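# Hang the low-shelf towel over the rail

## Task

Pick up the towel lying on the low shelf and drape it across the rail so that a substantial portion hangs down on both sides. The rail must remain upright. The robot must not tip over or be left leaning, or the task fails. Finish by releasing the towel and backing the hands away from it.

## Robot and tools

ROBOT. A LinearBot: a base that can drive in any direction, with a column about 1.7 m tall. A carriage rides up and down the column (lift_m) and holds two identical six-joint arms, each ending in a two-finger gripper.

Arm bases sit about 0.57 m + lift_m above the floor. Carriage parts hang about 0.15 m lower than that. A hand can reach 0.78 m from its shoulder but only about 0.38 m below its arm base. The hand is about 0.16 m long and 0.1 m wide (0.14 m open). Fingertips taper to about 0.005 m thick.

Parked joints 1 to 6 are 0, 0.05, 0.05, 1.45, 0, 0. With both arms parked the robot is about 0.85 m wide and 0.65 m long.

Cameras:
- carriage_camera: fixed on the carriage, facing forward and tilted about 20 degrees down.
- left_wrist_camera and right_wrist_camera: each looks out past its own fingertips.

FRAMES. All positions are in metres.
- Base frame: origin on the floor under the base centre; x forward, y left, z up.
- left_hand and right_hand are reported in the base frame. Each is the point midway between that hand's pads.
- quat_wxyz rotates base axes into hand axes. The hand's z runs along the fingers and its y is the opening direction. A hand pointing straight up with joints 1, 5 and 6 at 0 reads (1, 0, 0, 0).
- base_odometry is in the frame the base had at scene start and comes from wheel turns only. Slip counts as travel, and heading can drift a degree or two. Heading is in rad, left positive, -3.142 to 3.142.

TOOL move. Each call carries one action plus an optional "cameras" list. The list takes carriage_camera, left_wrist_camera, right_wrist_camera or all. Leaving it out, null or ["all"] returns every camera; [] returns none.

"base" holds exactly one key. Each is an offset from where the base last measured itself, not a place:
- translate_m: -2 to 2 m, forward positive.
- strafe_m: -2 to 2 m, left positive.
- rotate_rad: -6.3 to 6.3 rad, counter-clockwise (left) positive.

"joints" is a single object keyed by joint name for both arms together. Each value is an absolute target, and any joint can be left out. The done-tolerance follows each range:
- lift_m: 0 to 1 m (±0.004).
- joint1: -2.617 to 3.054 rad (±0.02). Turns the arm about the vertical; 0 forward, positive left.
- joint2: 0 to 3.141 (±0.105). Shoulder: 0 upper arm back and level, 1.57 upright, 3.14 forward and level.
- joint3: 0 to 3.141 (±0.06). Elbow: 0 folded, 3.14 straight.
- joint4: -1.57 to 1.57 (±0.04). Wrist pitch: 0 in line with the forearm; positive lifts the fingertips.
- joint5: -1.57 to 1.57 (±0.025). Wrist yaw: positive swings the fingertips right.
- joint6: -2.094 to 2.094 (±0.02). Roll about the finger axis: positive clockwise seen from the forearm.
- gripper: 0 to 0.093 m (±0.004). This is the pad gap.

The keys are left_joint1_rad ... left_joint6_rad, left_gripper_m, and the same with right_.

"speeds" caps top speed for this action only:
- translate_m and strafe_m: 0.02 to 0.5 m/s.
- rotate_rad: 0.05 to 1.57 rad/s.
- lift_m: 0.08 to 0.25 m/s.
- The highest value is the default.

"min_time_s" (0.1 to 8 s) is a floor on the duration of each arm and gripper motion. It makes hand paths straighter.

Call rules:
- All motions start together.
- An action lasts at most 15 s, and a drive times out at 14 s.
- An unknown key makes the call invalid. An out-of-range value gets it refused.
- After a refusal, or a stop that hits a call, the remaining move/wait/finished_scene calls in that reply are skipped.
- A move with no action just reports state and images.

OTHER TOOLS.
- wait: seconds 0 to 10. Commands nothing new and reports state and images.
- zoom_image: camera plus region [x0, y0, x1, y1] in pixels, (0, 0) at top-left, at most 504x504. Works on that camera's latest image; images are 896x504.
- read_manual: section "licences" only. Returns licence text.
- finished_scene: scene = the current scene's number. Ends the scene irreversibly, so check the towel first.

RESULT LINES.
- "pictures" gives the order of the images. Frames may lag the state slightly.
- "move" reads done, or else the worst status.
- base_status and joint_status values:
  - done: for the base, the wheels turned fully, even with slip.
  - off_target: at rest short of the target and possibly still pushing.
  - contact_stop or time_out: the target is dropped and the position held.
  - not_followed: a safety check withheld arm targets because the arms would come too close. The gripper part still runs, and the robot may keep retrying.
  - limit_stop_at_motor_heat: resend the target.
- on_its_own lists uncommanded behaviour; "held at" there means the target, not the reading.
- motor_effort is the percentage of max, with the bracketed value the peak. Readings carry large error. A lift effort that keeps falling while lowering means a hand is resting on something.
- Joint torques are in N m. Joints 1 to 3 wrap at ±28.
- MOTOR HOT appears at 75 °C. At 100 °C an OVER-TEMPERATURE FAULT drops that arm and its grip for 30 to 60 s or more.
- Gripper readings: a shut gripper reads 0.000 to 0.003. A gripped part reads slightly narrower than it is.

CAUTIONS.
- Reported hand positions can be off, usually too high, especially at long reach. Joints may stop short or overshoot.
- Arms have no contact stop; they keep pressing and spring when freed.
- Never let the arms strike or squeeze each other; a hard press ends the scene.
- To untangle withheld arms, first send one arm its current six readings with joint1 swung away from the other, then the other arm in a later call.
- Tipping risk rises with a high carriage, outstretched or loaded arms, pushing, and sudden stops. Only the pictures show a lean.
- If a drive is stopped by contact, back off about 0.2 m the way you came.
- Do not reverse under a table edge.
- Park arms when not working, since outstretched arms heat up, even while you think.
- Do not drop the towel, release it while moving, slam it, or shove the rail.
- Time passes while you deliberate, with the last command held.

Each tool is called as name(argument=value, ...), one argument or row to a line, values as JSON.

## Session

move(
)

move(
  base={"rotate_rad": 1.57},
  cameras=["carriage_camera"],
)

Scene clock: 0.00 s.
Joint torques (N m): no reading
base_odometry: x=+0.000 y=+0.000 heading=+0.000
base_status: not commanded
joint_positions: lift_m=+0.300 left_joint1_rad=+0.010 left_joint2_rad=+0.036 left_joint3_rad=+0.049 left_joint4_rad=+1.496 left_joint5_rad=-0.025 left_joint6_rad=+0.050 left_gripper_m=+0.09396 right_joint1_rad=-0.020 right_joint2_rad=+0.069 right_joint3_rad=+0.062 right_joint4_rad=+1.432 right_joint5_rad=+0.032 right_joint6_rad=+0.011 right_gripper_m=+0.09396
joint_status: not commanded
motor_effort: lift_m=+23 drive_wheels=+1
left_hand: x=+0.2366 y=+0.3073 z=+1.3226 quat_wxyz=(+0.999, -0.012, +0.031, +0.030) (m; base frame)
right_hand: x=+0.2586 y=-0.3092 z=+1.3243 quat_wxyz=(+0.997, +0.017, +0.073, -0.005) (m; base frame)
pictures: carriage_camera, left_wrist_camera, right_wrist_camera
camera_calibration:
left_wrist_camera: T_world_to_cam=[[0.0820471, -0.996628, -0.000441193, 0.286068], [0.764986, 0.0632609, -0.640933, 0.649205], [0.6388, 0.0522491, 0.767597, -1.06155], [0, 0, 0, 1]] pos_world=[0.158015, 0.299499, 1.23107]
right_wrist_camera: T_world_to_cam=[[0.0169666, -0.999624, 0.0215379, -0.332572], [0.726495, -0.00247492, -0.687167, 0.733304], [0.686962, 0.027306, 0.72618, -1.00425], [0, 0, 0, 1]] pos_world=[0.162783, -0.30321, 1.24033]

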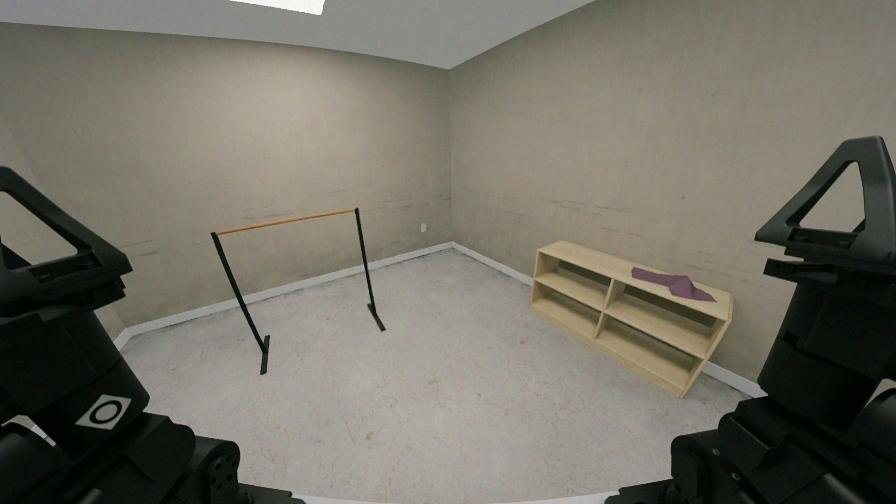

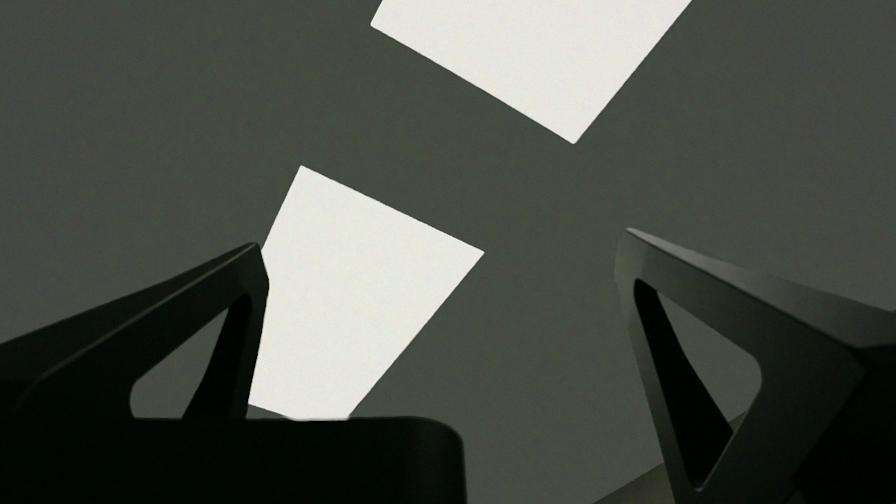

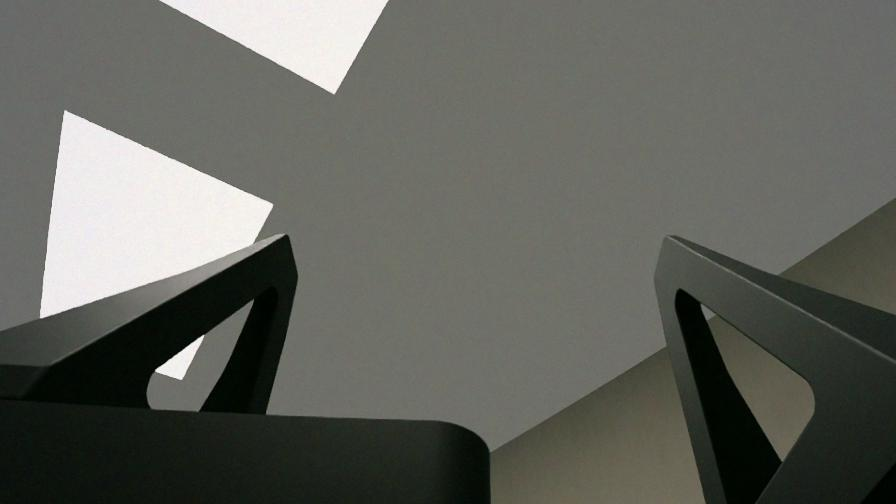

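Scene clock: 3.10 s.
Joint torques (N m): left_arm=[-0.36 3.88 5.56 -0.31 0.05 -0.08] | right_arm=[-0.25 3.69 6.04 -0.11 0.05 0.07]
move: done
base_odometry: x=+0.000 y=+0.000 heading=+1.570
base_status: done
joint_positions: lift_m=+0.300 left_joint1_rad=+0.010 left_joint2_rad=+0.036 left_joint3_rad=+0.049 left_joint4_rad=+1.496 left_joint5_rad=-0.025 left_joint6_rad=+0.050 left_gripper_m=+0.09397 right_joint1_rad=-0.020 right_joint2_rad=+0.069 right_joint3_rad=+0.062 right_joint4_rad=+1.431 right_joint5_rad=+0.032 right_joint6_rad=+0.011 right_gripper_m=+0.09397
joint_status: not commanded
motor_effort: lift_m=+23(23) drive_wheels=+7(14)
left_hand: x=+0.2366 y=+0.3073 z=+1.3226 quat_wxyz=(+0.999, -0.012, +0.031, +0.030) (m; base frame)
right_hand: x=+0.2587 y=-0.3092 z=+1.3243 quat_wxyz=(+0.997, +0.017, +0.073, -0.005) (m; base frame)
pictures: carriage_camera

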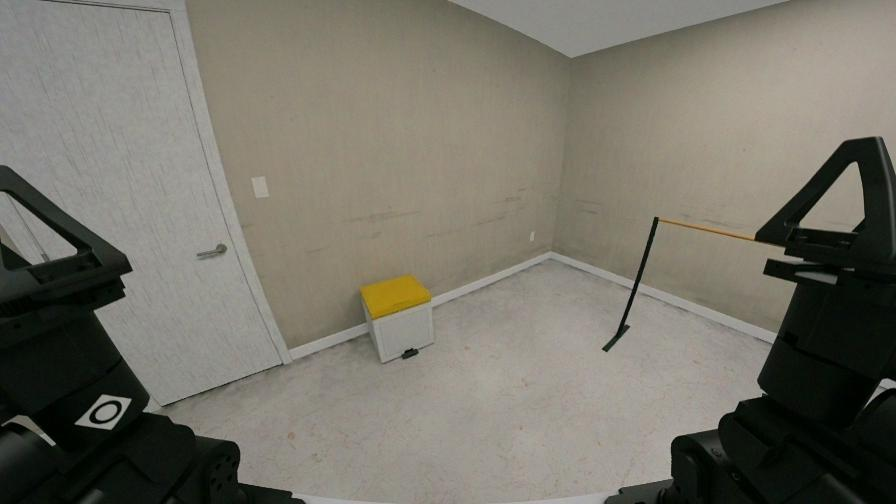

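move(
  base={"rotate_rad": -2.524},
  cameras=[],
)

move(
  base={"translate_m": 0.95},
  cameras=[],
)

move(
  base={"strafe_m": 0.19},
  cameras=["carriage_camera"],
)

zoom_image(
  camera="carriage_camera",
  region=[320, 280, 620, 460],
)

Scene clock: 20.43 s.
Joint torques (N m): left_arm=[-0.38 3.84 5.53 -0.31 0.05 -0.07] | right_arm=[-0.21 3.67 6.04 -0.1 0.06 0.07]
move: done
base_odometry: x=+0.000 y=+0.000 heading=-0.954
base_status: done
joint_positions: lift_m=+0.300 left_joint1_rad=+0.010 left_joint2_rad=+0.036 left_joint3_rad=+0.049 left_joint4_rad=+1.496 left_joint5_rad=-0.025 left_joint6_rad=+0.050 left_gripper_m=+0.09398 right_joint1_rad=-0.020 right_joint2_rad=+0.069 right_joint3_rad=+0.062 right_joint4_rad=+1.430 right_joint5_rad=+0.032 right_joint6_rad=+0.011 right_gripper_m=+0.09398
joint_status: not commanded
motor_effort: lift_m=+23(23) drive_wheels=+6(15)
left_hand: x=+0.2366 y=+0.3073 z=+1.3226 quat_wxyz=(+0.999, -0.012, +0.031, +0.030) (m; base frame)
right_hand: x=+0.2590 y=-0.3092 z=+1.3242 quat_wxyz=(+0.997, +0.017, +0.074, -0.005) (m; base frame)
pictures: none
No camera images: "cameras" was empty.

Scene clock: 24.63 s.
Joint torques (N m): left_arm=[-0.32 3.92 5.6 -0.31 0.06 -0.07] | right_arm=[-0.24 3.67 6.06 -0.09 0.04 0.05]
move: done
base_odometry: x=+0.548 y=-0.776 heading=-0.955
base_status: done
joint_positions: lift_m=+0.300 left_joint1_rad=+0.010 left_joint2_rad=+0.036 left_joint3_rad=+0.049 left_joint4_rad=+1.495 left_joint5_rad=-0.025 left_joint6_rad=+0.050 left_gripper_m=+0.09398 right_joint1_rad=-0.020 right_joint2_rad=+0.069 right_joint3_rad=+0.062 right_joint4_rad=+1.429 right_joint5_rad=+0.032 right_joint6_rad=+0.011 right_gripper_m=+0.09398
joint_status: not commanded
motor_effort: lift_m=+23(23) drive_wheels=-7(19)
left_hand: x=+0.2367 y=+0.3073 z=+1.3226 quat_wxyz=(+0.999, -0.012, +0.032, +0.030) (m; base frame)
right_hand: x=+0.2592 y=-0.3092 z=+1.3242 quat_wxyz=(+0.997, +0.017, +0.074, -0.005) (m; base frame)
pictures: none
No camera images: "cameras" was empty.

Scene clock: 26.77 s.
Joint torques (N m): left_arm=[-0.32 3.85 5.49 -0.3 0.04 -0.08] | right_arm=[-0.14 3.7 6.05 -0.1 0.03 0.06]
move: done
base_odometry: x=+0.704 y=-0.666 heading=-0.955
base_status: done
joint_positions: lift_m=+0.300 left_joint1_rad=+0.009 left_joint2_rad=+0.036 left_joint3_rad=+0.049 left_joint4_rad=+1.495 left_joint5_rad=-0.025 left_joint6_rad=+0.050 left_gripper_m=+0.09398 right_joint1_rad=-0.020 right_joint2_rad=+0.069 right_joint3_rad=+0.062 right_joint4_rad=+1.429 right_joint5_rad=+0.032 right_joint6_rad=+0.011 right_gripper_m=+0.09398
joint_status: not commanded
motor_effort: lift_m=+23(23) drive_wheels=-2(11)
left_hand: x=+0.2368 y=+0.3073 z=+1.3226 quat_wxyz=(+0.999, -0.012, +0.032, +0.030) (m; base frame)
right_hand: x=+0.2592 y=-0.3092 z=+1.3242 quat_wxyz=(+0.997, +0.017, +0.074, -0.005) (m; base frame)
pictures: carriage_camera

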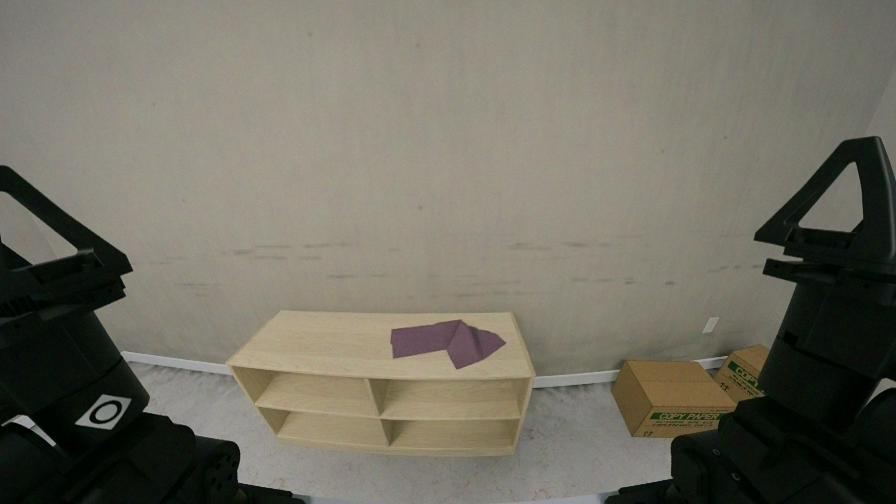

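Scaled by 1.680 from the camera's 896x504 image, which has a finer 1280x720 frame.

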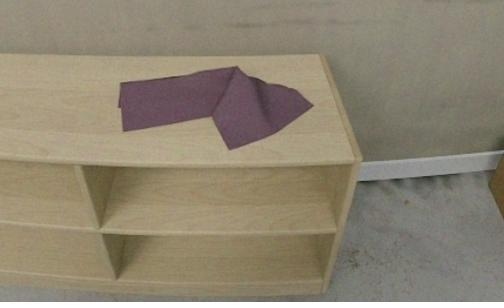

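zoom_image(
  camera="carriage_camera",
  region=[370, 300, 530, 390],
)

Scaled by 3.150 from the camera's 896x504 image, which has a finer 1280x720 frame.

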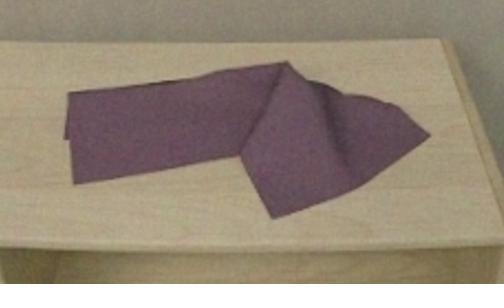

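move(
  base={"rotate_rad": -0.037},
  cameras=[],
)

move(
  base={"translate_m": 0.24},
  speeds={"translate_m": 0.25},
  cameras=[],
)

move(
  joints={"left_joint1_rad": -0.062, "left_joint2_rad": 2.499, "left_joint3_rad": 1.533, "left_joint4_rad": -0.605, "left_joint5_rad": 0, "left_joint6_rad": 1.23, "left_gripper_m": 0.06, "lift_m": 0.26},
  min_time_s=2.5,
  cameras=["carriage_camera", "left_wrist_camera"],
)

Scene clock: 44.60 s.
Joint torques (N m): left_arm=[-0.24 3.77 5.56 -0.27 0.05 -0.06] | right_arm=[-0.21 3.7 6.08 -0.09 0.06 0.06]
move: done
base_odometry: x=+0.704 y=-0.666 heading=-0.992
base_status: done
joint_positions: lift_m=+0.300 left_joint1_rad=+0.009 left_joint2_rad=+0.036 left_joint3_rad=+0.049 left_joint4_rad=+1.495 left_joint5_rad=-0.025 left_joint6_rad=+0.050 left_gripper_m=+0.09398 right_joint1_rad=-0.020 right_joint2_rad=+0.069 right_joint3_rad=+0.062 right_joint4_rad=+1.430 right_joint5_rad=+0.032 right_joint6_rad=+0.011 right_gripper_m=+0.09398
joint_status: not commanded
motor_effort: lift_m=+23(23) drive_wheels=-6(6)
left_hand: x=+0.2368 y=+0.3073 z=+1.3226 quat_wxyz=(+0.999, -0.012, +0.032, +0.030) (m; base frame)
right_hand: x=+0.2591 y=-0.3092 z=+1.3242 quat_wxyz=(+0.997, +0.017, +0.074, -0.005) (m; base frame)
pictures: none
No camera images: "cameras" was empty.

Scene clock: 46.87 s.
Joint torques (N m): left_arm=[-0.25 3.92 5.49 -0.29 0.05 -0.09] | right_arm=[-0.23 3.69 6.08 -0.09 0.06 0.06]
move: done
base_odometry: x=+0.835 y=-0.867 heading=-0.991
base_status: done
joint_positions: lift_m=+0.300 left_joint1_rad=+0.009 left_joint2_rad=+0.036 left_joint3_rad=+0.049 left_joint4_rad=+1.495 left_joint5_rad=-0.025 left_joint6_rad=+0.050 left_gripper_m=+0.09398 right_joint1_rad=-0.020 right_joint2_rad=+0.069 right_joint3_rad=+0.062 right_joint4_rad=+1.429 right_joint5_rad=+0.032 right_joint6_rad=+0.011 right_gripper_m=+0.09398
joint_status: not commanded
motor_effort: lift_m=+23(23) drive_wheels=-4(12)
left_hand: x=+0.2367 y=+0.3073 z=+1.3226 quat_wxyz=(+0.999, -0.012, +0.032, +0.030) (m; base frame)
right_hand: x=+0.2592 y=-0.3092 z=+1.3242 quat_wxyz=(+0.997, +0.017, +0.074, -0.005) (m; base frame)
pictures: none
No camera images: "cameras" was empty.

Scene clock: 49.77 s.
Joint torques (N m): left_arm=[-0.88 -10.06 6 0.22 0.21 0.02] | right_arm=[-0.2 3.74 6.09 -0.1 0.05 0.06]
move: done
base_odometry: x=+0.835 y=-0.867 heading=-0.991
base_status: not commanded
joint_positions: lift_m=+0.260 left_joint1_rad=-0.056 left_joint2_rad=+2.479 left_joint3_rad=+1.516 left_joint4_rad=-0.583 left_joint5_rad=-0.012 left_joint6_rad=+1.219 left_gripper_m=+0.06010 right_joint1_rad=-0.020 right_joint2_rad=+0.069 right_joint3_rad=+0.062 right_joint4_rad=+1.429 right_joint5_rad=+0.032 right_joint6_rad=+0.011 right_gripper_m=+0.09398
joint_status: all done
motor_effort: lift_m=+20(21) drive_wheels=-4(5)
left_hand: x=+0.6439 y=+0.2813 z=+0.7147 quat_wxyz=(+0.007, +0.595, +0.803, +0.012) (m; base frame)
right_hand: x=+0.2593 y=-0.3092 z=+1.2844 quat_wxyz=(+0.997, +0.017, +0.074, -0.005) (m; base frame)
pictures: carriage_camera, left_wrist_camera
camera_calibration:
carriage_camera: T_world_to_cam=[[-0.00554303, -0.999684, -0.0245377, 0.0348292], [-0.377596, 0.0248139, -0.925638, 1.23188], [0.925954, 0.00413448, -0.377614, 0.337195], [0, 0, 0, 1]] pos_world=[0.15312, 0.00285626, 1.26846]
left_wrist_camera: T_world_to_cam=[[-0.962974, -0.269496, -0.00731152, 0.699792], [-0.221173, 0.774216, 0.59302, -0.497235], [-0.154156, 0.57268, -0.805155, 0.634544], [0, 0, 0, 1]] pos_world=[0.661725, 0.210167, 0.810893]

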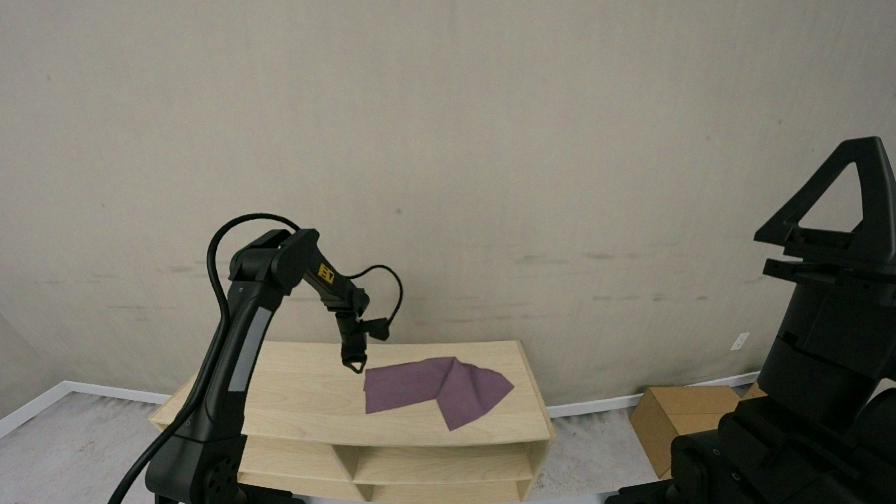

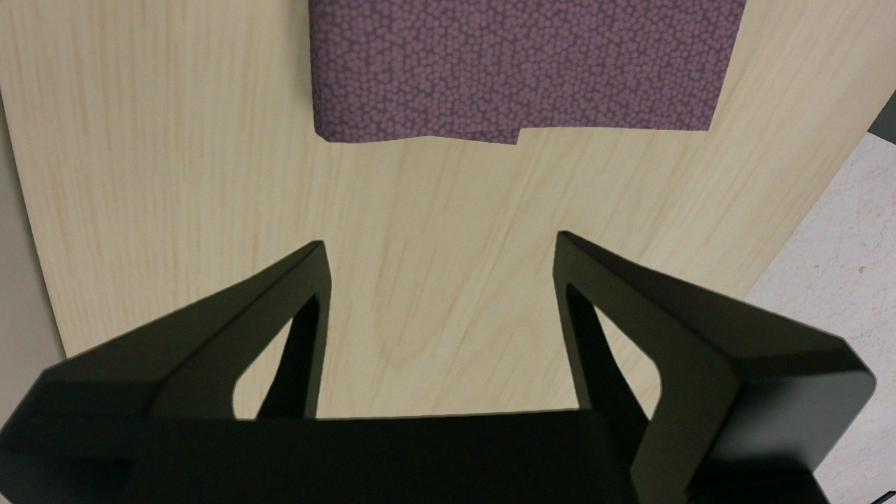

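move(
  joints={"left_joint1_rad": -0.107, "left_joint2_rad": 2.40, "left_joint3_rad": 1.384, "left_joint4_rad": -0.54, "left_joint5_rad": 0, "left_joint6_rad": 1.17, "lift_m": 0.2},
  min_time_s=1,
  cameras=["left_wrist_camera"],
)

Scene clock: 67.70 s.
Joint torques (N m): left_arm=[-0.79 -14.72 3.63 0.54 0.22 -0.17] | right_arm=[-0.21 3.7 6.05 -0.09 0.05 0.06]
move: done
base_odometry: x=+0.835 y=-0.867 heading=-0.991
base_status: not commanded
joint_positions: lift_m=+0.200 left_joint1_rad=-0.103 left_joint2_rad=+2.438 left_joint3_rad=+1.391 left_joint4_rad=-0.561 left_joint5_rad=-0.011 left_joint6_rad=+1.180 left_gripper_m=+0.06010 right_joint1_rad=-0.020 right_joint2_rad=+0.069 right_joint3_rad=+0.062 right_joint4_rad=+1.429 right_joint5_rad=+0.032 right_joint6_rad=+0.011 right_gripper_m=+0.09398
joint_status: all done
motor_effort: lift_m=+20(20) drive_wheels=-4(5)
left_hand: x=+0.6057 y=+0.2653 z=+0.6478 quat_wxyz=(-0.019, +0.598, +0.801, -0.005) (m; base frame)
right_hand: x=+0.2593 y=-0.3092 z=+1.2245 quat_wxyz=(+0.997, +0.017, +0.074, -0.005) (m; base frame)
pictures: left_wrist_camera
camera_calibration:
left_wrist_camera: T_world_to_cam=[[-0.963526, -0.262672, 0.051199, 0.618816], [-0.178384, 0.773008, 0.608801, -0.489483], [-0.199492, 0.577462, -0.791669, 0.601305], [0, 0, 0, 1]] pos_world=[0.628885, 0.193688, 0.74235]

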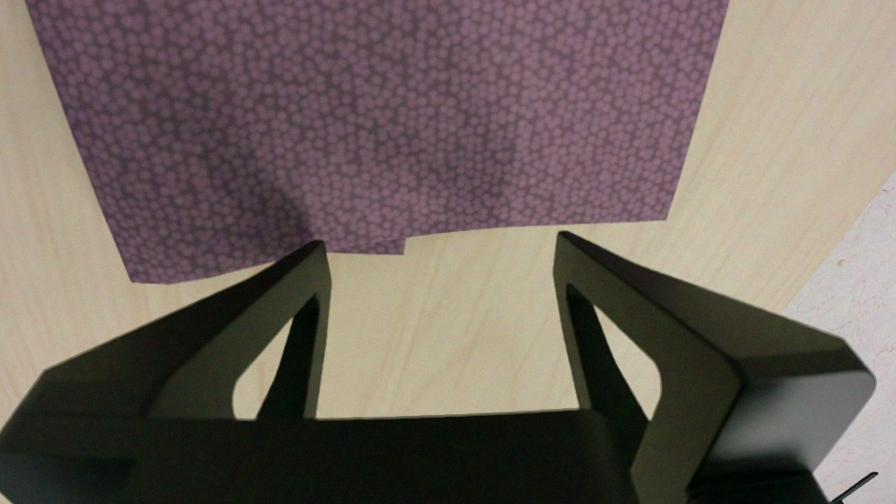

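move(
  joints={"left_joint1_rad": -0.125, "left_joint4_rad": -0.5, "left_joint6_rad": 1.15, "lift_m": 0.17},
  speeds={"lift_m": 0.1},
  cameras=["left_wrist_camera"],
)

Scene clock: 76.13 s.
Joint torques (N m): left_arm=[-0.88 -11.03 3.95 0.84 0.28 -0.16] | right_arm=[-0.23 3.78 6.15 -0.11 0.05 0.05]
move: done
base_odometry: x=+0.835 y=-0.867 heading=-0.991
base_status: not commanded
joint_positions: lift_m=+0.170 left_joint1_rad=-0.119 left_joint2_rad=+2.397 left_joint3_rad=+1.391 left_joint4_rad=-0.535 left_joint5_rad=-0.016 left_joint6_rad=+1.157 left_gripper_m=+0.06008 right_joint1_rad=-0.020 right_joint2_rad=+0.069 right_joint3_rad=+0.062 right_joint4_rad=+1.430 right_joint5_rad=+0.032 right_joint6_rad=+0.011 right_gripper_m=+0.09398
joint_status: all done
motor_effort: lift_m=+19(19) drive_wheels=+5(6)
left_hand: x=+0.6215 y=+0.2580 z=+0.6333 quat_wxyz=(+0.009, +0.595, +0.803, +0.014) (m; base frame)
right_hand: x=+0.2592 y=-0.3092 z=+1.1946 quat_wxyz=(+0.997, +0.017, +0.074, -0.005) (m; base frame)
pictures: left_wrist_camera
camera_calibration:
left_wrist_camera: T_world_to_cam=[[-0.963003, -0.269199, -0.0125616, 0.674541], [-0.223831, 0.77301, 0.593595, -0.43437], [-0.150085, 0.574446, -0.804666, 0.575489], [0, 0, 0, 1]] pos_world=[0.638731, 0.18677, 0.729389]

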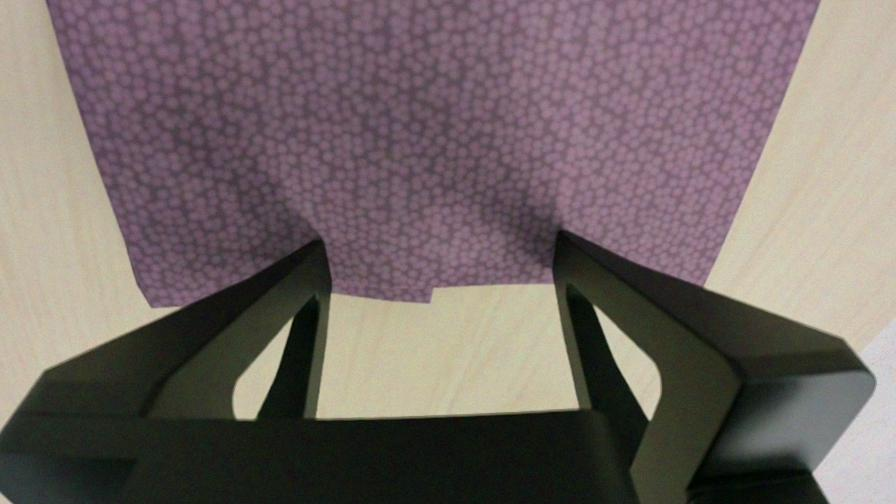

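move(
  joints={"left_gripper_m": 0.0},
  min_time_s=1.5,
  cameras=["left_wrist_camera"],
)

move(
  joints={"lift_m": 0.35},
  speeds={"lift_m": 0.12},
  cameras=["carriage_camera", "left_wrist_camera"],
)

Scene clock: 80.27 s.
Joint torques (N m): left_arm=[-0.9 -11.03 4.01 0.48 0.33 -0.14] | right_arm=[-0.18 3.7 6.04 -0.08 0.06 0.07]
move: done
base_odometry: x=+0.835 y=-0.867 heading=-0.991
base_status: not commanded
joint_positions: lift_m=+0.170 left_joint1_rad=-0.119 left_joint2_rad=+2.397 left_joint3_rad=+1.391 left_joint4_rad=-0.488 left_joint5_rad=-0.020 left_joint6_rad=+1.156 left_gripper_m=+0.00342 right_joint1_rad=-0.020 right_joint2_rad=+0.069 right_joint3_rad=+0.062 right_joint4_rad=+1.430 right_joint5_rad=+0.032 right_joint6_rad=+0.011 right_gripper_m=+0.09398
joint_status: all done
motor_effort: lift_m=+19(19) drive_wheels=+5(5)
left_hand: x=+0.6330 y=+0.2573 z=+0.6339 quat_wxyz=(+0.028, +0.594, +0.803, +0.028) (m; base frame)
right_hand: x=+0.2592 y=-0.3092 z=+1.1946 quat_wxyz=(+0.997, +0.017, +0.074, -0.005) (m; base frame)
pictures: left_wrist_camera
camera_calibration:
left_wrist_camera: T_world_to_cam=[[-0.960898, -0.270896, -0.0573611, 0.713002], [-0.252804, 0.77372, 0.580902, -0.405346], [-0.112983, 0.572689, -0.811949, 0.559656], [0, 0, 0, 1]] pos_world=[0.645881, 0.186264, 0.730777]

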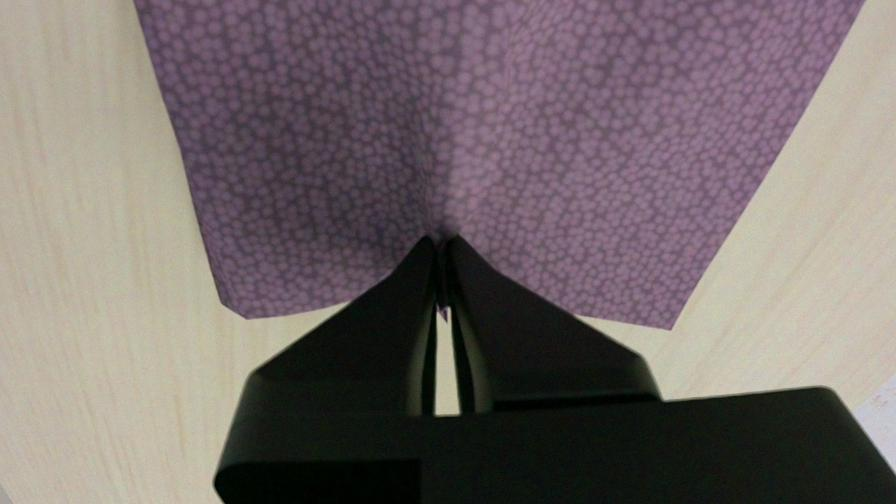

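Scene clock: 82.17 s.
Joint torques (N m): left_arm=[-0.92 -11.06 4.33 0.48 0.23 -0.15] | right_arm=[-0.23 3.54 5.91 -0.07 0.04 0.08]
move: done
base_odometry: x=+0.835 y=-0.867 heading=-0.991
base_status: not commanded
joint_positions: lift_m=+0.350 left_joint1_rad=-0.119 left_joint2_rad=+2.397 left_joint3_rad=+1.387 left_joint4_rad=-0.489 left_joint5_rad=-0.011 left_joint6_rad=+1.156 left_gripper_m=+0.00310 right_joint1_rad=-0.020 right_joint2_rad=+0.069 right_joint3_rad=+0.062 right_joint4_rad=+1.430 right_joint5_rad=+0.032 right_joint6_rad=+0.011 right_gripper_m=+0.09398
joint_status: all done
motor_effort: lift_m=+24(29) drive_wheels=+5(5)
left_hand: x=+0.6311 y=+0.2559 z=+0.8124 quat_wxyz=(+0.028, +0.594, +0.803, +0.023) (m; base frame)
right_hand: x=+0.2592 y=-0.3092 z=+1.3739 quat_wxyz=(+0.997, +0.017, +0.074, -0.005) (m; base frame)
pictures: carriage_camera, left_wrist_camera
camera_calibration:
carriage_camera: T_world_to_cam=[[-0.00554303, -0.999684, -0.0245377, 0.0370253], [-0.377596, 0.0248139, -0.925638, 1.31473], [0.925954, 0.00413448, -0.377614, 0.370991], [0, 0, 0, 1]] pos_world=[0.15312, 0.00285626, 1.35796]
left_wrist_camera: T_world_to_cam=[[-0.961365, -0.27069, -0.0500517, 0.715372], [-0.249256, 0.77881, 0.575609, -0.507675], [-0.116831, 0.565846, -0.816192, 0.712864], [0, 0, 0, 1]] pos_world=[0.644476, 0.185655, 0.909861]

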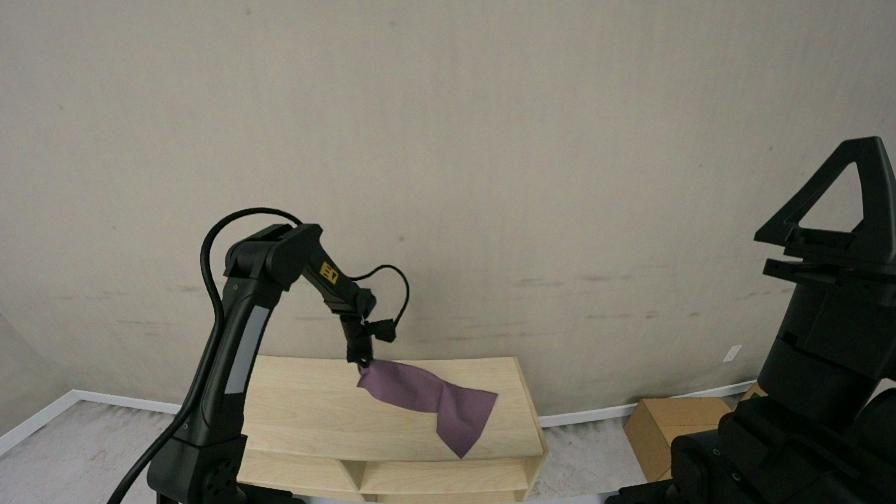

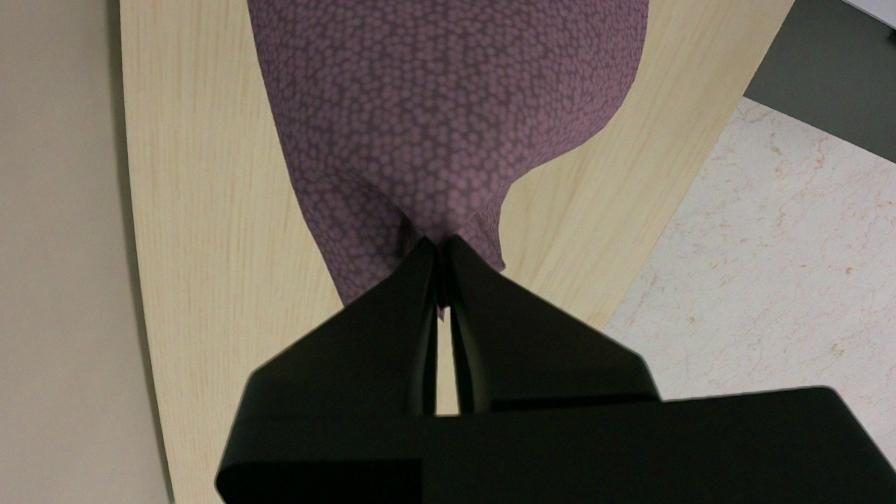

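move(
  base={"translate_m": -0.5},
  joints={"lift_m": 1.0, "left_joint1_rad": -0.35, "left_joint2_rad": 2.175, "left_joint3_rad": 2.065, "left_joint4_rad": -1.46, "left_joint5_rad": 0, "left_joint6_rad": -0.35},
  speeds={"translate_m": 0.15, "lift_m": 0.2},
  min_time_s=3.5,
  cameras=["carriage_camera", "left_wrist_camera"],
)

zoom_image(
  camera="carriage_camera",
  region=[300, 220, 600, 500],
)

Scene clock: 99.93 s.
Joint torques (N m): left_arm=[-0.65 -13.44 7.02 0.26 0.1 -0.16] | right_arm=[-0.23 3.7 6.05 -0.08 0.07 0.07]
move: done
base_odometry: x=+0.562 y=-0.448 heading=-0.991
base_status: done
joint_positions: lift_m=+1.000 left_joint1_rad=-0.347 left_joint2_rad=+2.197 left_joint3_rad=+2.051 left_joint4_rad=-1.446 left_joint5_rad=-0.010 left_joint6_rad=-0.341 left_gripper_m=+0.00306 right_joint1_rad=-0.020 right_joint2_rad=+0.069 right_joint3_rad=+0.062 right_joint4_rad=+1.429 right_joint5_rad=+0.032 right_joint6_rad=+0.011 right_gripper_m=+0.09398
joint_status: all done
motor_effort: lift_m=+25(30) drive_wheels=+0(12)
left_hand: x=+0.6170 y=+0.1616 z=+1.6961 quat_wxyz=(-0.008, +0.003, +1.000, +0.008) (m; base frame)
right_hand: x=+0.2594 y=-0.3092 z=+2.0239 quat_wxyz=(+0.997, +0.017, +0.074, -0.005) (m; base frame)
pictures: carriage_camera, left_wrist_camera
camera_calibration:
carriage_camera: T_world_to_cam=[[-0.00554303, -0.999684, -0.0245377, 0.0529748], [-0.377596, 0.0248139, -0.925638, 1.91639], [0.925954, 0.00413448, -0.377614, 0.61644], [0, 0, 0, 1]] pos_world=[0.15312, 0.00285626, 2.00796]
left_wrist_camera: T_world_to_cam=[[-0.0287643, -0.999576, 0.00451446, 0.170222], [-0.796316, 0.0256446, 0.604337, -0.535947], [-0.604197, 0.0137884, -0.796716, 1.84274], [0, 0, 0, 1]] pos_world=[0.691489, 0.158486, 1.79126]

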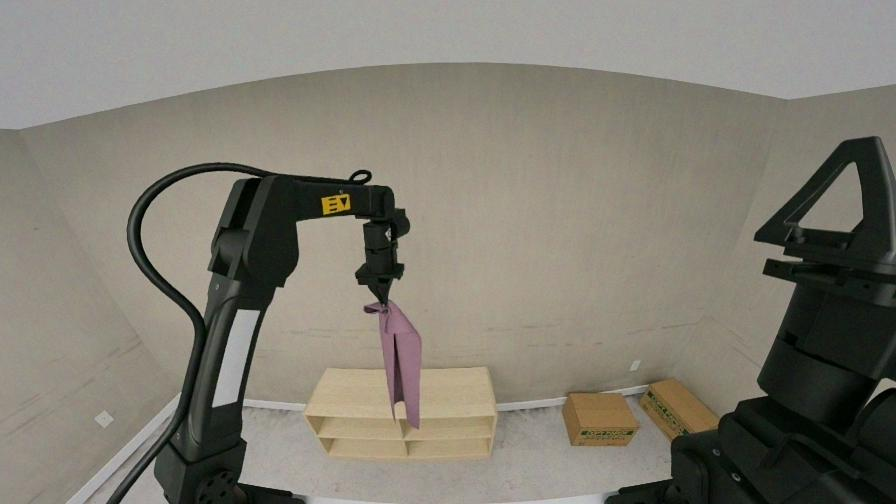

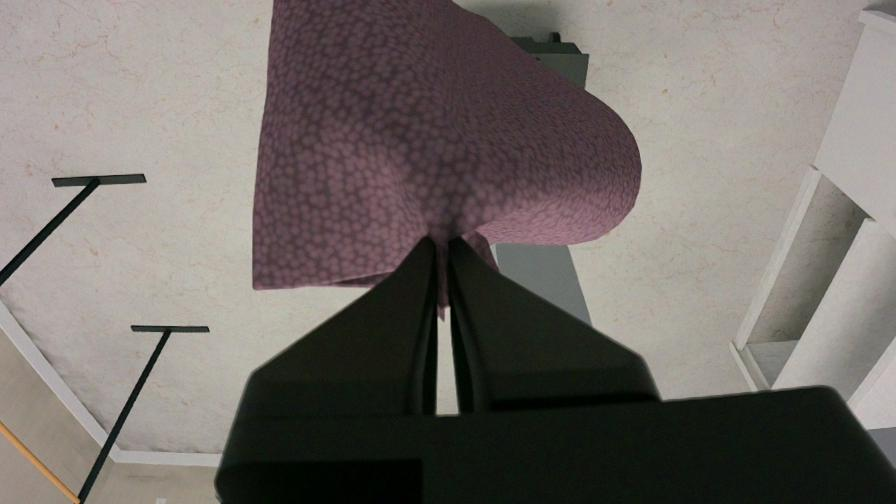

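Scaled by 1.680 from the camera's 896x504 image, which has a finer 1280x720 frame.

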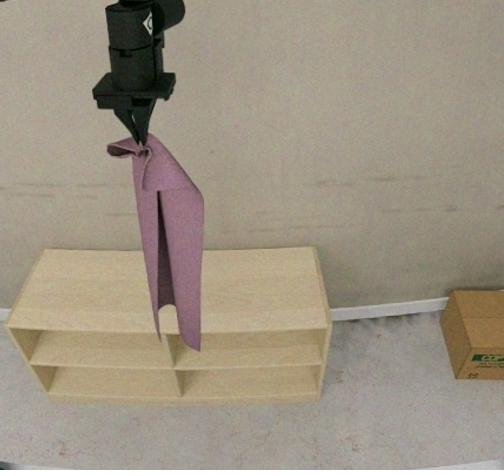

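move(
  base={"rotate_rad": 1.488},
  speeds={"rotate_rad": 0.6},
  cameras=[],
)

move(
  base={"strafe_m": 0.85},
  speeds={"strafe_m": 0.3},
  cameras=["carriage_camera"],
)

zoom_image(
  camera="carriage_camera",
  region=[280, 250, 620, 490],
)

Scene clock: 109.80 s.
Joint torques (N m): left_arm=[-0.64 -13.44 7.06 0.29 0.11 -0.17] | right_arm=[-0.24 3.64 6.11 -0.08 0.05 0.06]
move: done
base_odometry: x=+0.562 y=-0.449 heading=+0.497
base_status: done
joint_positions: lift_m=+1.000 left_joint1_rad=-0.347 left_joint2_rad=+2.197 left_joint3_rad=+2.051 left_joint4_rad=-1.449 left_joint5_rad=-0.009 left_joint6_rad=-0.341 left_gripper_m=+0.00306 right_joint1_rad=-0.020 right_joint2_rad=+0.069 right_joint3_rad=+0.062 right_joint4_rad=+1.429 right_joint5_rad=+0.032 right_joint6_rad=+0.011 right_gripper_m=+0.09398
joint_status: not commanded
motor_effort: lift_m=+25(25) drive_wheels=+7(12)
left_hand: x=+0.6163 y=+0.1616 z=+1.6961 quat_wxyz=(-0.010, +0.003, +1.000, +0.008) (m; base frame)
right_hand: x=+0.2594 y=-0.3092 z=+2.0239 quat_wxyz=(+0.997, +0.017, +0.074, -0.005) (m; base frame)
pictures: none
No camera images: "cameras" was empty.

Scene clock: 114.13 s.
Joint torques (N m): left_arm=[-0.55 -13.41 7.09 0.29 0.1 -0.18] | right_arm=[-0.2 3.64 6.12 -0.07 0.03 0.06]
move: done
base_odometry: x=+0.156 y=+0.298 heading=+0.498
base_status: done
joint_positions: lift_m=+1.000 left_joint1_rad=-0.348 left_joint2_rad=+2.197 left_joint3_rad=+2.051 left_joint4_rad=-1.449 left_joint5_rad=-0.008 left_joint6_rad=-0.341 left_gripper_m=+0.00306 right_joint1_rad=-0.020 right_joint2_rad=+0.069 right_joint3_rad=+0.062 right_joint4_rad=+1.429 right_joint5_rad=+0.032 right_joint6_rad=+0.011 right_gripper_m=+0.09398
joint_status: not commanded
motor_effort: lift_m=+25(25) drive_wheels=-7(17)
left_hand: x=+0.6161 y=+0.1611 z=+1.6961 quat_wxyz=(-0.010, +0.003, +1.000, +0.008) (m; base frame)
right_hand: x=+0.2594 y=-0.3092 z=+2.0239 quat_wxyz=(+0.997, +0.017, +0.074, -0.005) (m; base frame)
pictures: carriage_camera
camera_calibration:
carriage_camera: T_world_to_cam=[[-0.00554303, -0.999684, -0.0245377, 0.0529748], [-0.377596, 0.0248139, -0.925638, 1.91639], [0.925954, 0.00413448, -0.377614, 0.61644], [0, 0, 0, 1]] pos_world=[0.15312, 0.00285626, 2.00796]

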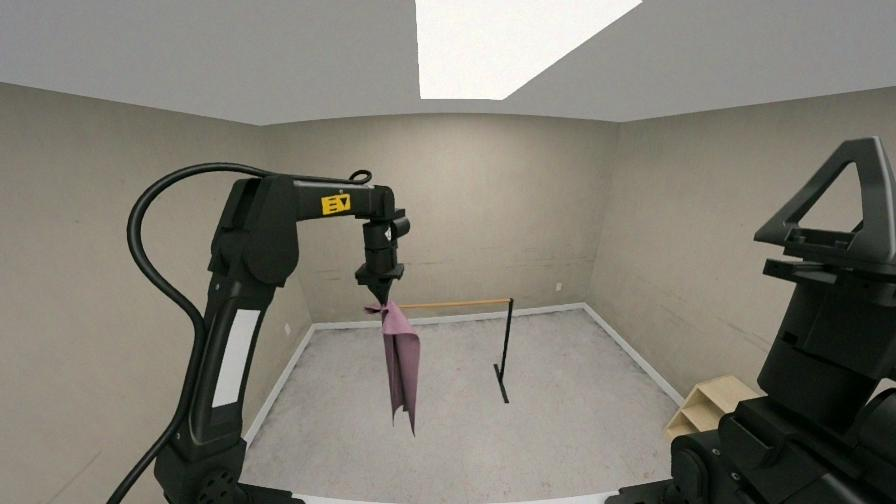

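Scaled by 1.482 from the camera's 896x504 image, which has a finer 1280x720 frame.

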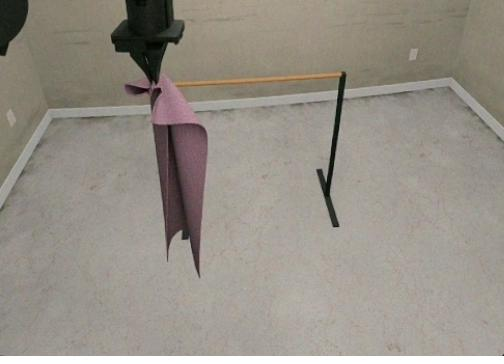

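move(
  base={"rotate_rad": 0.048},
  cameras=[],
)

move(
  base={"translate_m": 0.65},
  speeds={"translate_m": 0.3},
  cameras=[],
)

move(
  base={"strafe_m": -0.13},
  speeds={"strafe_m": 0.15},
  cameras=["carriage_camera"],
)

zoom_image(
  camera="carriage_camera",
  region=[280, 280, 620, 504],
)

Scene clock: 122.73 s.
Joint torques (N m): left_arm=[-0.79 -13.42 7.01 0.28 0.09 -0.17] | right_arm=[-0.21 3.73 6.08 -0.08 0.05 0.06]
move: done
base_odometry: x=+0.156 y=+0.298 heading=+0.545
base_status: done
joint_positions: lift_m=+1.000 left_joint1_rad=-0.345 left_joint2_rad=+2.197 left_joint3_rad=+2.051 left_joint4_rad=-1.451 left_joint5_rad=-0.008 left_joint6_rad=-0.341 left_gripper_m=+0.00306 right_joint1_rad=-0.020 right_joint2_rad=+0.069 right_joint3_rad=+0.062 right_joint4_rad=+1.430 right_joint5_rad=+0.032 right_joint6_rad=+0.011 right_gripper_m=+0.09398
joint_status: not commanded
motor_effort: lift_m=+25(25) drive_wheels=-4(9)
left_hand: x=+0.6161 y=+0.1624 z=+1.6961 quat_wxyz=(-0.011, +0.002, +1.000, +0.008) (m; base frame)
right_hand: x=+0.2591 y=-0.3092 z=+2.0239 quat_wxyz=(+0.997, +0.017, +0.074, -0.005) (m; base frame)
pictures: none
No camera images: "cameras" was empty.

Scene clock: 126.40 s.
Joint torques (N m): left_arm=[-0.54 -13.37 7.1 0.31 0.09 -0.17] | right_arm=[-0.16 3.67 6.11 -0.09 0.05 0.06]
move: done
base_odometry: x=+0.711 y=+0.636 heading=+0.546
base_status: done
joint_positions: lift_m=+1.000 left_joint1_rad=-0.347 left_joint2_rad=+2.197 left_joint3_rad=+2.051 left_joint4_rad=-1.452 left_joint5_rad=-0.008 left_joint6_rad=-0.341 left_gripper_m=+0.00306 right_joint1_rad=-0.020 right_joint2_rad=+0.069 right_joint3_rad=+0.062 right_joint4_rad=+1.430 right_joint5_rad=+0.032 right_joint6_rad=+0.011 right_gripper_m=+0.09398
joint_status: not commanded
motor_effort: lift_m=+24(25) drive_wheels=-4(12)
left_hand: x=+0.6156 y=+0.1617 z=+1.6961 quat_wxyz=(-0.011, +0.003, +1.000, +0.008) (m; base frame)
right_hand: x=+0.2591 y=-0.3092 z=+2.0239 quat_wxyz=(+0.997, +0.017, +0.074, -0.005) (m; base frame)
pictures: none
No camera images: "cameras" was empty.

Scene clock: 128.17 s.
Joint torques (N m): left_arm=[-0.1 -13.34 6.93 0.32 0.09 -0.17] | right_arm=[-0.2 3.62 6.06 -0.09 0.04 0.07]
move: done
base_odometry: x=+0.779 y=+0.525 heading=+0.546
base_status: done
joint_positions: lift_m=+1.000 left_joint1_rad=-0.352 left_joint2_rad=+2.197 left_joint3_rad=+2.051 left_joint4_rad=-1.452 left_joint5_rad=-0.008 left_joint6_rad=-0.342 left_gripper_m=+0.00306 right_joint1_rad=-0.020 right_joint2_rad=+0.069 right_joint3_rad=+0.062 right_joint4_rad=+1.430 right_joint5_rad=+0.032 right_joint6_rad=+0.011 right_gripper_m=+0.09398
joint_status: not commanded
motor_effort: lift_m=+25(25) drive_wheels=-2(12)
left_hand: x=+0.6147 y=+0.1598 z=+1.6961 quat_wxyz=(-0.012, +0.005, +1.000, +0.008) (m; base frame)
right_hand: x=+0.2591 y=-0.3092 z=+2.0239 quat_wxyz=(+0.997, +0.017, +0.074, -0.005) (m; base frame)
pictures: carriage_camera
camera_calibration:
carriage_camera: T_world_to_cam=[[-0.00554303, -0.999684, -0.0245377, 0.0529748], [-0.377596, 0.0248139, -0.925638, 1.91639], [0.925954, 0.00413448, -0.377614, 0.61644], [0, 0, 0, 1]] pos_world=[0.15312, 0.00285626, 2.00796]

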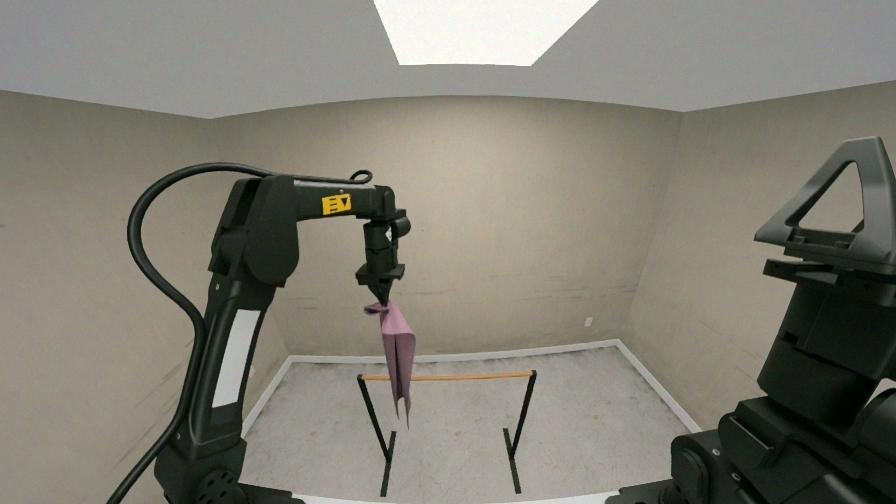

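Scaled by 1.482 from the camera's 896x504 image, which has a finer 1280x720 frame.

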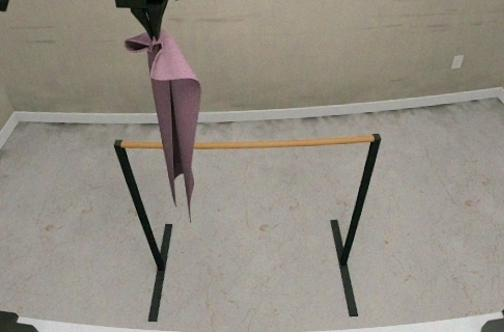

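move(
  base={"translate_m": 0.445},
  speeds={"translate_m": 0.15},
  cameras=[],
)

move(
  joints={"lift_m": 0.75},
  speeds={"lift_m": 0.15},
  cameras=["carriage_camera", "left_wrist_camera"],
)

zoom_image(
  camera="carriage_camera",
  region=[280, 250, 620, 504],
)

Scene clock: 137.70 s.
Joint torques (N m): left_arm=[-0.18 -13.44 7.08 0.3 0.08 -0.18] | right_arm=[-0.24 3.64 6.09 -0.1 0.06 0.06]
move: done
base_odometry: x=+1.159 y=+0.756 heading=+0.546
base_status: done
joint_positions: lift_m=+1.000 left_joint1_rad=-0.352 left_joint2_rad=+2.197 left_joint3_rad=+2.051 left_joint4_rad=-1.453 left_joint5_rad=-0.008 left_joint6_rad=-0.342 left_gripper_m=+0.00306 right_joint1_rad=-0.020 right_joint2_rad=+0.069 right_joint3_rad=+0.062 right_joint4_rad=+1.430 right_joint5_rad=+0.032 right_joint6_rad=+0.011 right_gripper_m=+0.09398
joint_status: not commanded
motor_effort: lift_m=+25(25) drive_wheels=-4(11)
left_hand: x=+0.6146 y=+0.1598 z=+1.6961 quat_wxyz=(-0.012, +0.005, +1.000, +0.008) (m; base frame)
right_hand: x=+0.2591 y=-0.3092 z=+2.0239 quat_wxyz=(+0.997, +0.017, +0.074, -0.005) (m; base frame)
pictures: none
No camera images: "cameras" was empty.

Scene clock: 139.80 s.
Joint torques (N m): left_arm=[-0.18 -13.19 6.82 0.32 0.09 -0.17] | right_arm=[-0.23 3.58 6.12 -0.07 0.06 0.06]
move: done
base_odometry: x=+1.159 y=+0.756 heading=+0.546
base_status: not commanded
joint_positions: lift_m=+0.750 left_joint1_rad=-0.352 left_joint2_rad=+2.196 left_joint3_rad=+2.054 left_joint4_rad=-1.453 left_joint5_rad=-0.008 left_joint6_rad=-0.342 left_gripper_m=+0.00306 right_joint1_rad=-0.020 right_joint2_rad=+0.069 right_joint3_rad=+0.062 right_joint4_rad=+1.430 right_joint5_rad=+0.032 right_joint6_rad=+0.011 right_gripper_m=+0.09398
joint_status: all done
motor_effort: lift_m=+20(20) drive_wheels=-4(5)
left_hand: x=+0.6151 y=+0.1596 z=+1.4480 quat_wxyz=(-0.010, +0.005, +1.000, +0.008) (m; base frame)
right_hand: x=+0.2591 y=-0.3092 z=+1.7745 quat_wxyz=(+0.997, +0.017, +0.074, -0.005) (m; base frame)
pictures: carriage_camera, left_wrist_camera
camera_calibration:
carriage_camera: T_world_to_cam=[[-0.00554303, -0.999684, -0.0245377, 0.0468551], [-0.377596, 0.0248139, -0.925638, 1.68554], [0.925954, 0.00413448, -0.377614, 0.522263], [0, 0, 0, 1]] pos_world=[0.15312, 0.00285626, 1.75856]
left_wrist_camera: T_world_to_cam=[[-0.0325739, -0.999452, 0.00583373, 0.169788], [-0.794217, 0.0294275, 0.606921, -0.393011], [-0.60676, 0.0151365, -0.794741, 1.64247], [0, 0, 0, 1]] pos_world=[0.689981, 0.156399, 1.54288]

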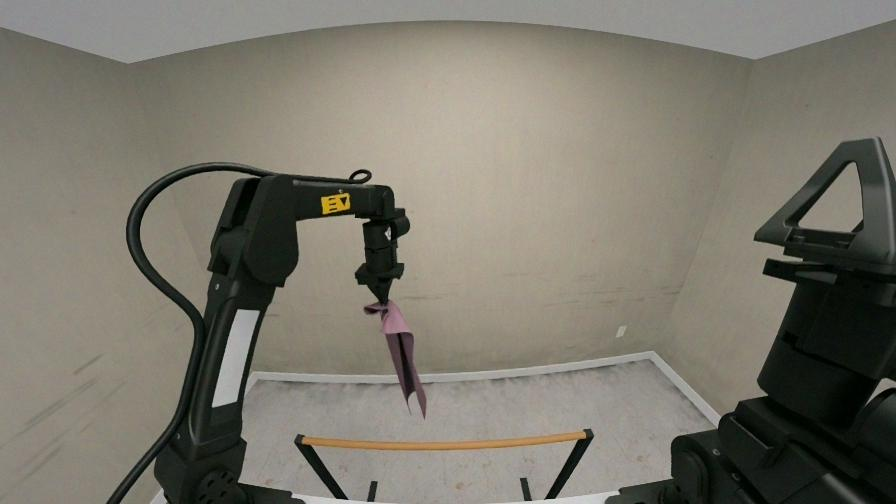

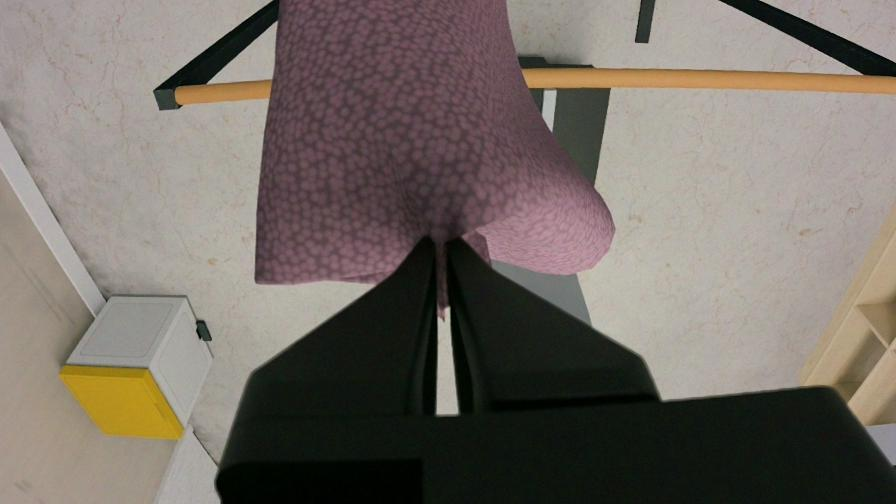

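Scaled by 1.482 from the camera's 896x504 image, which has a finer 1280x720 frame.

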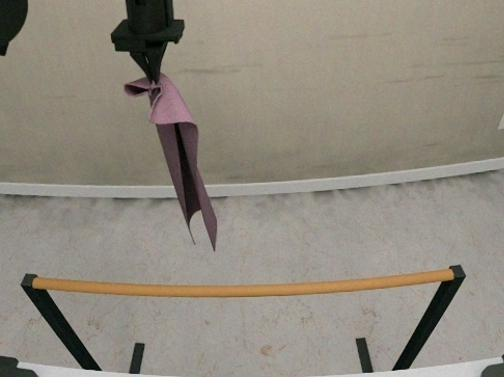

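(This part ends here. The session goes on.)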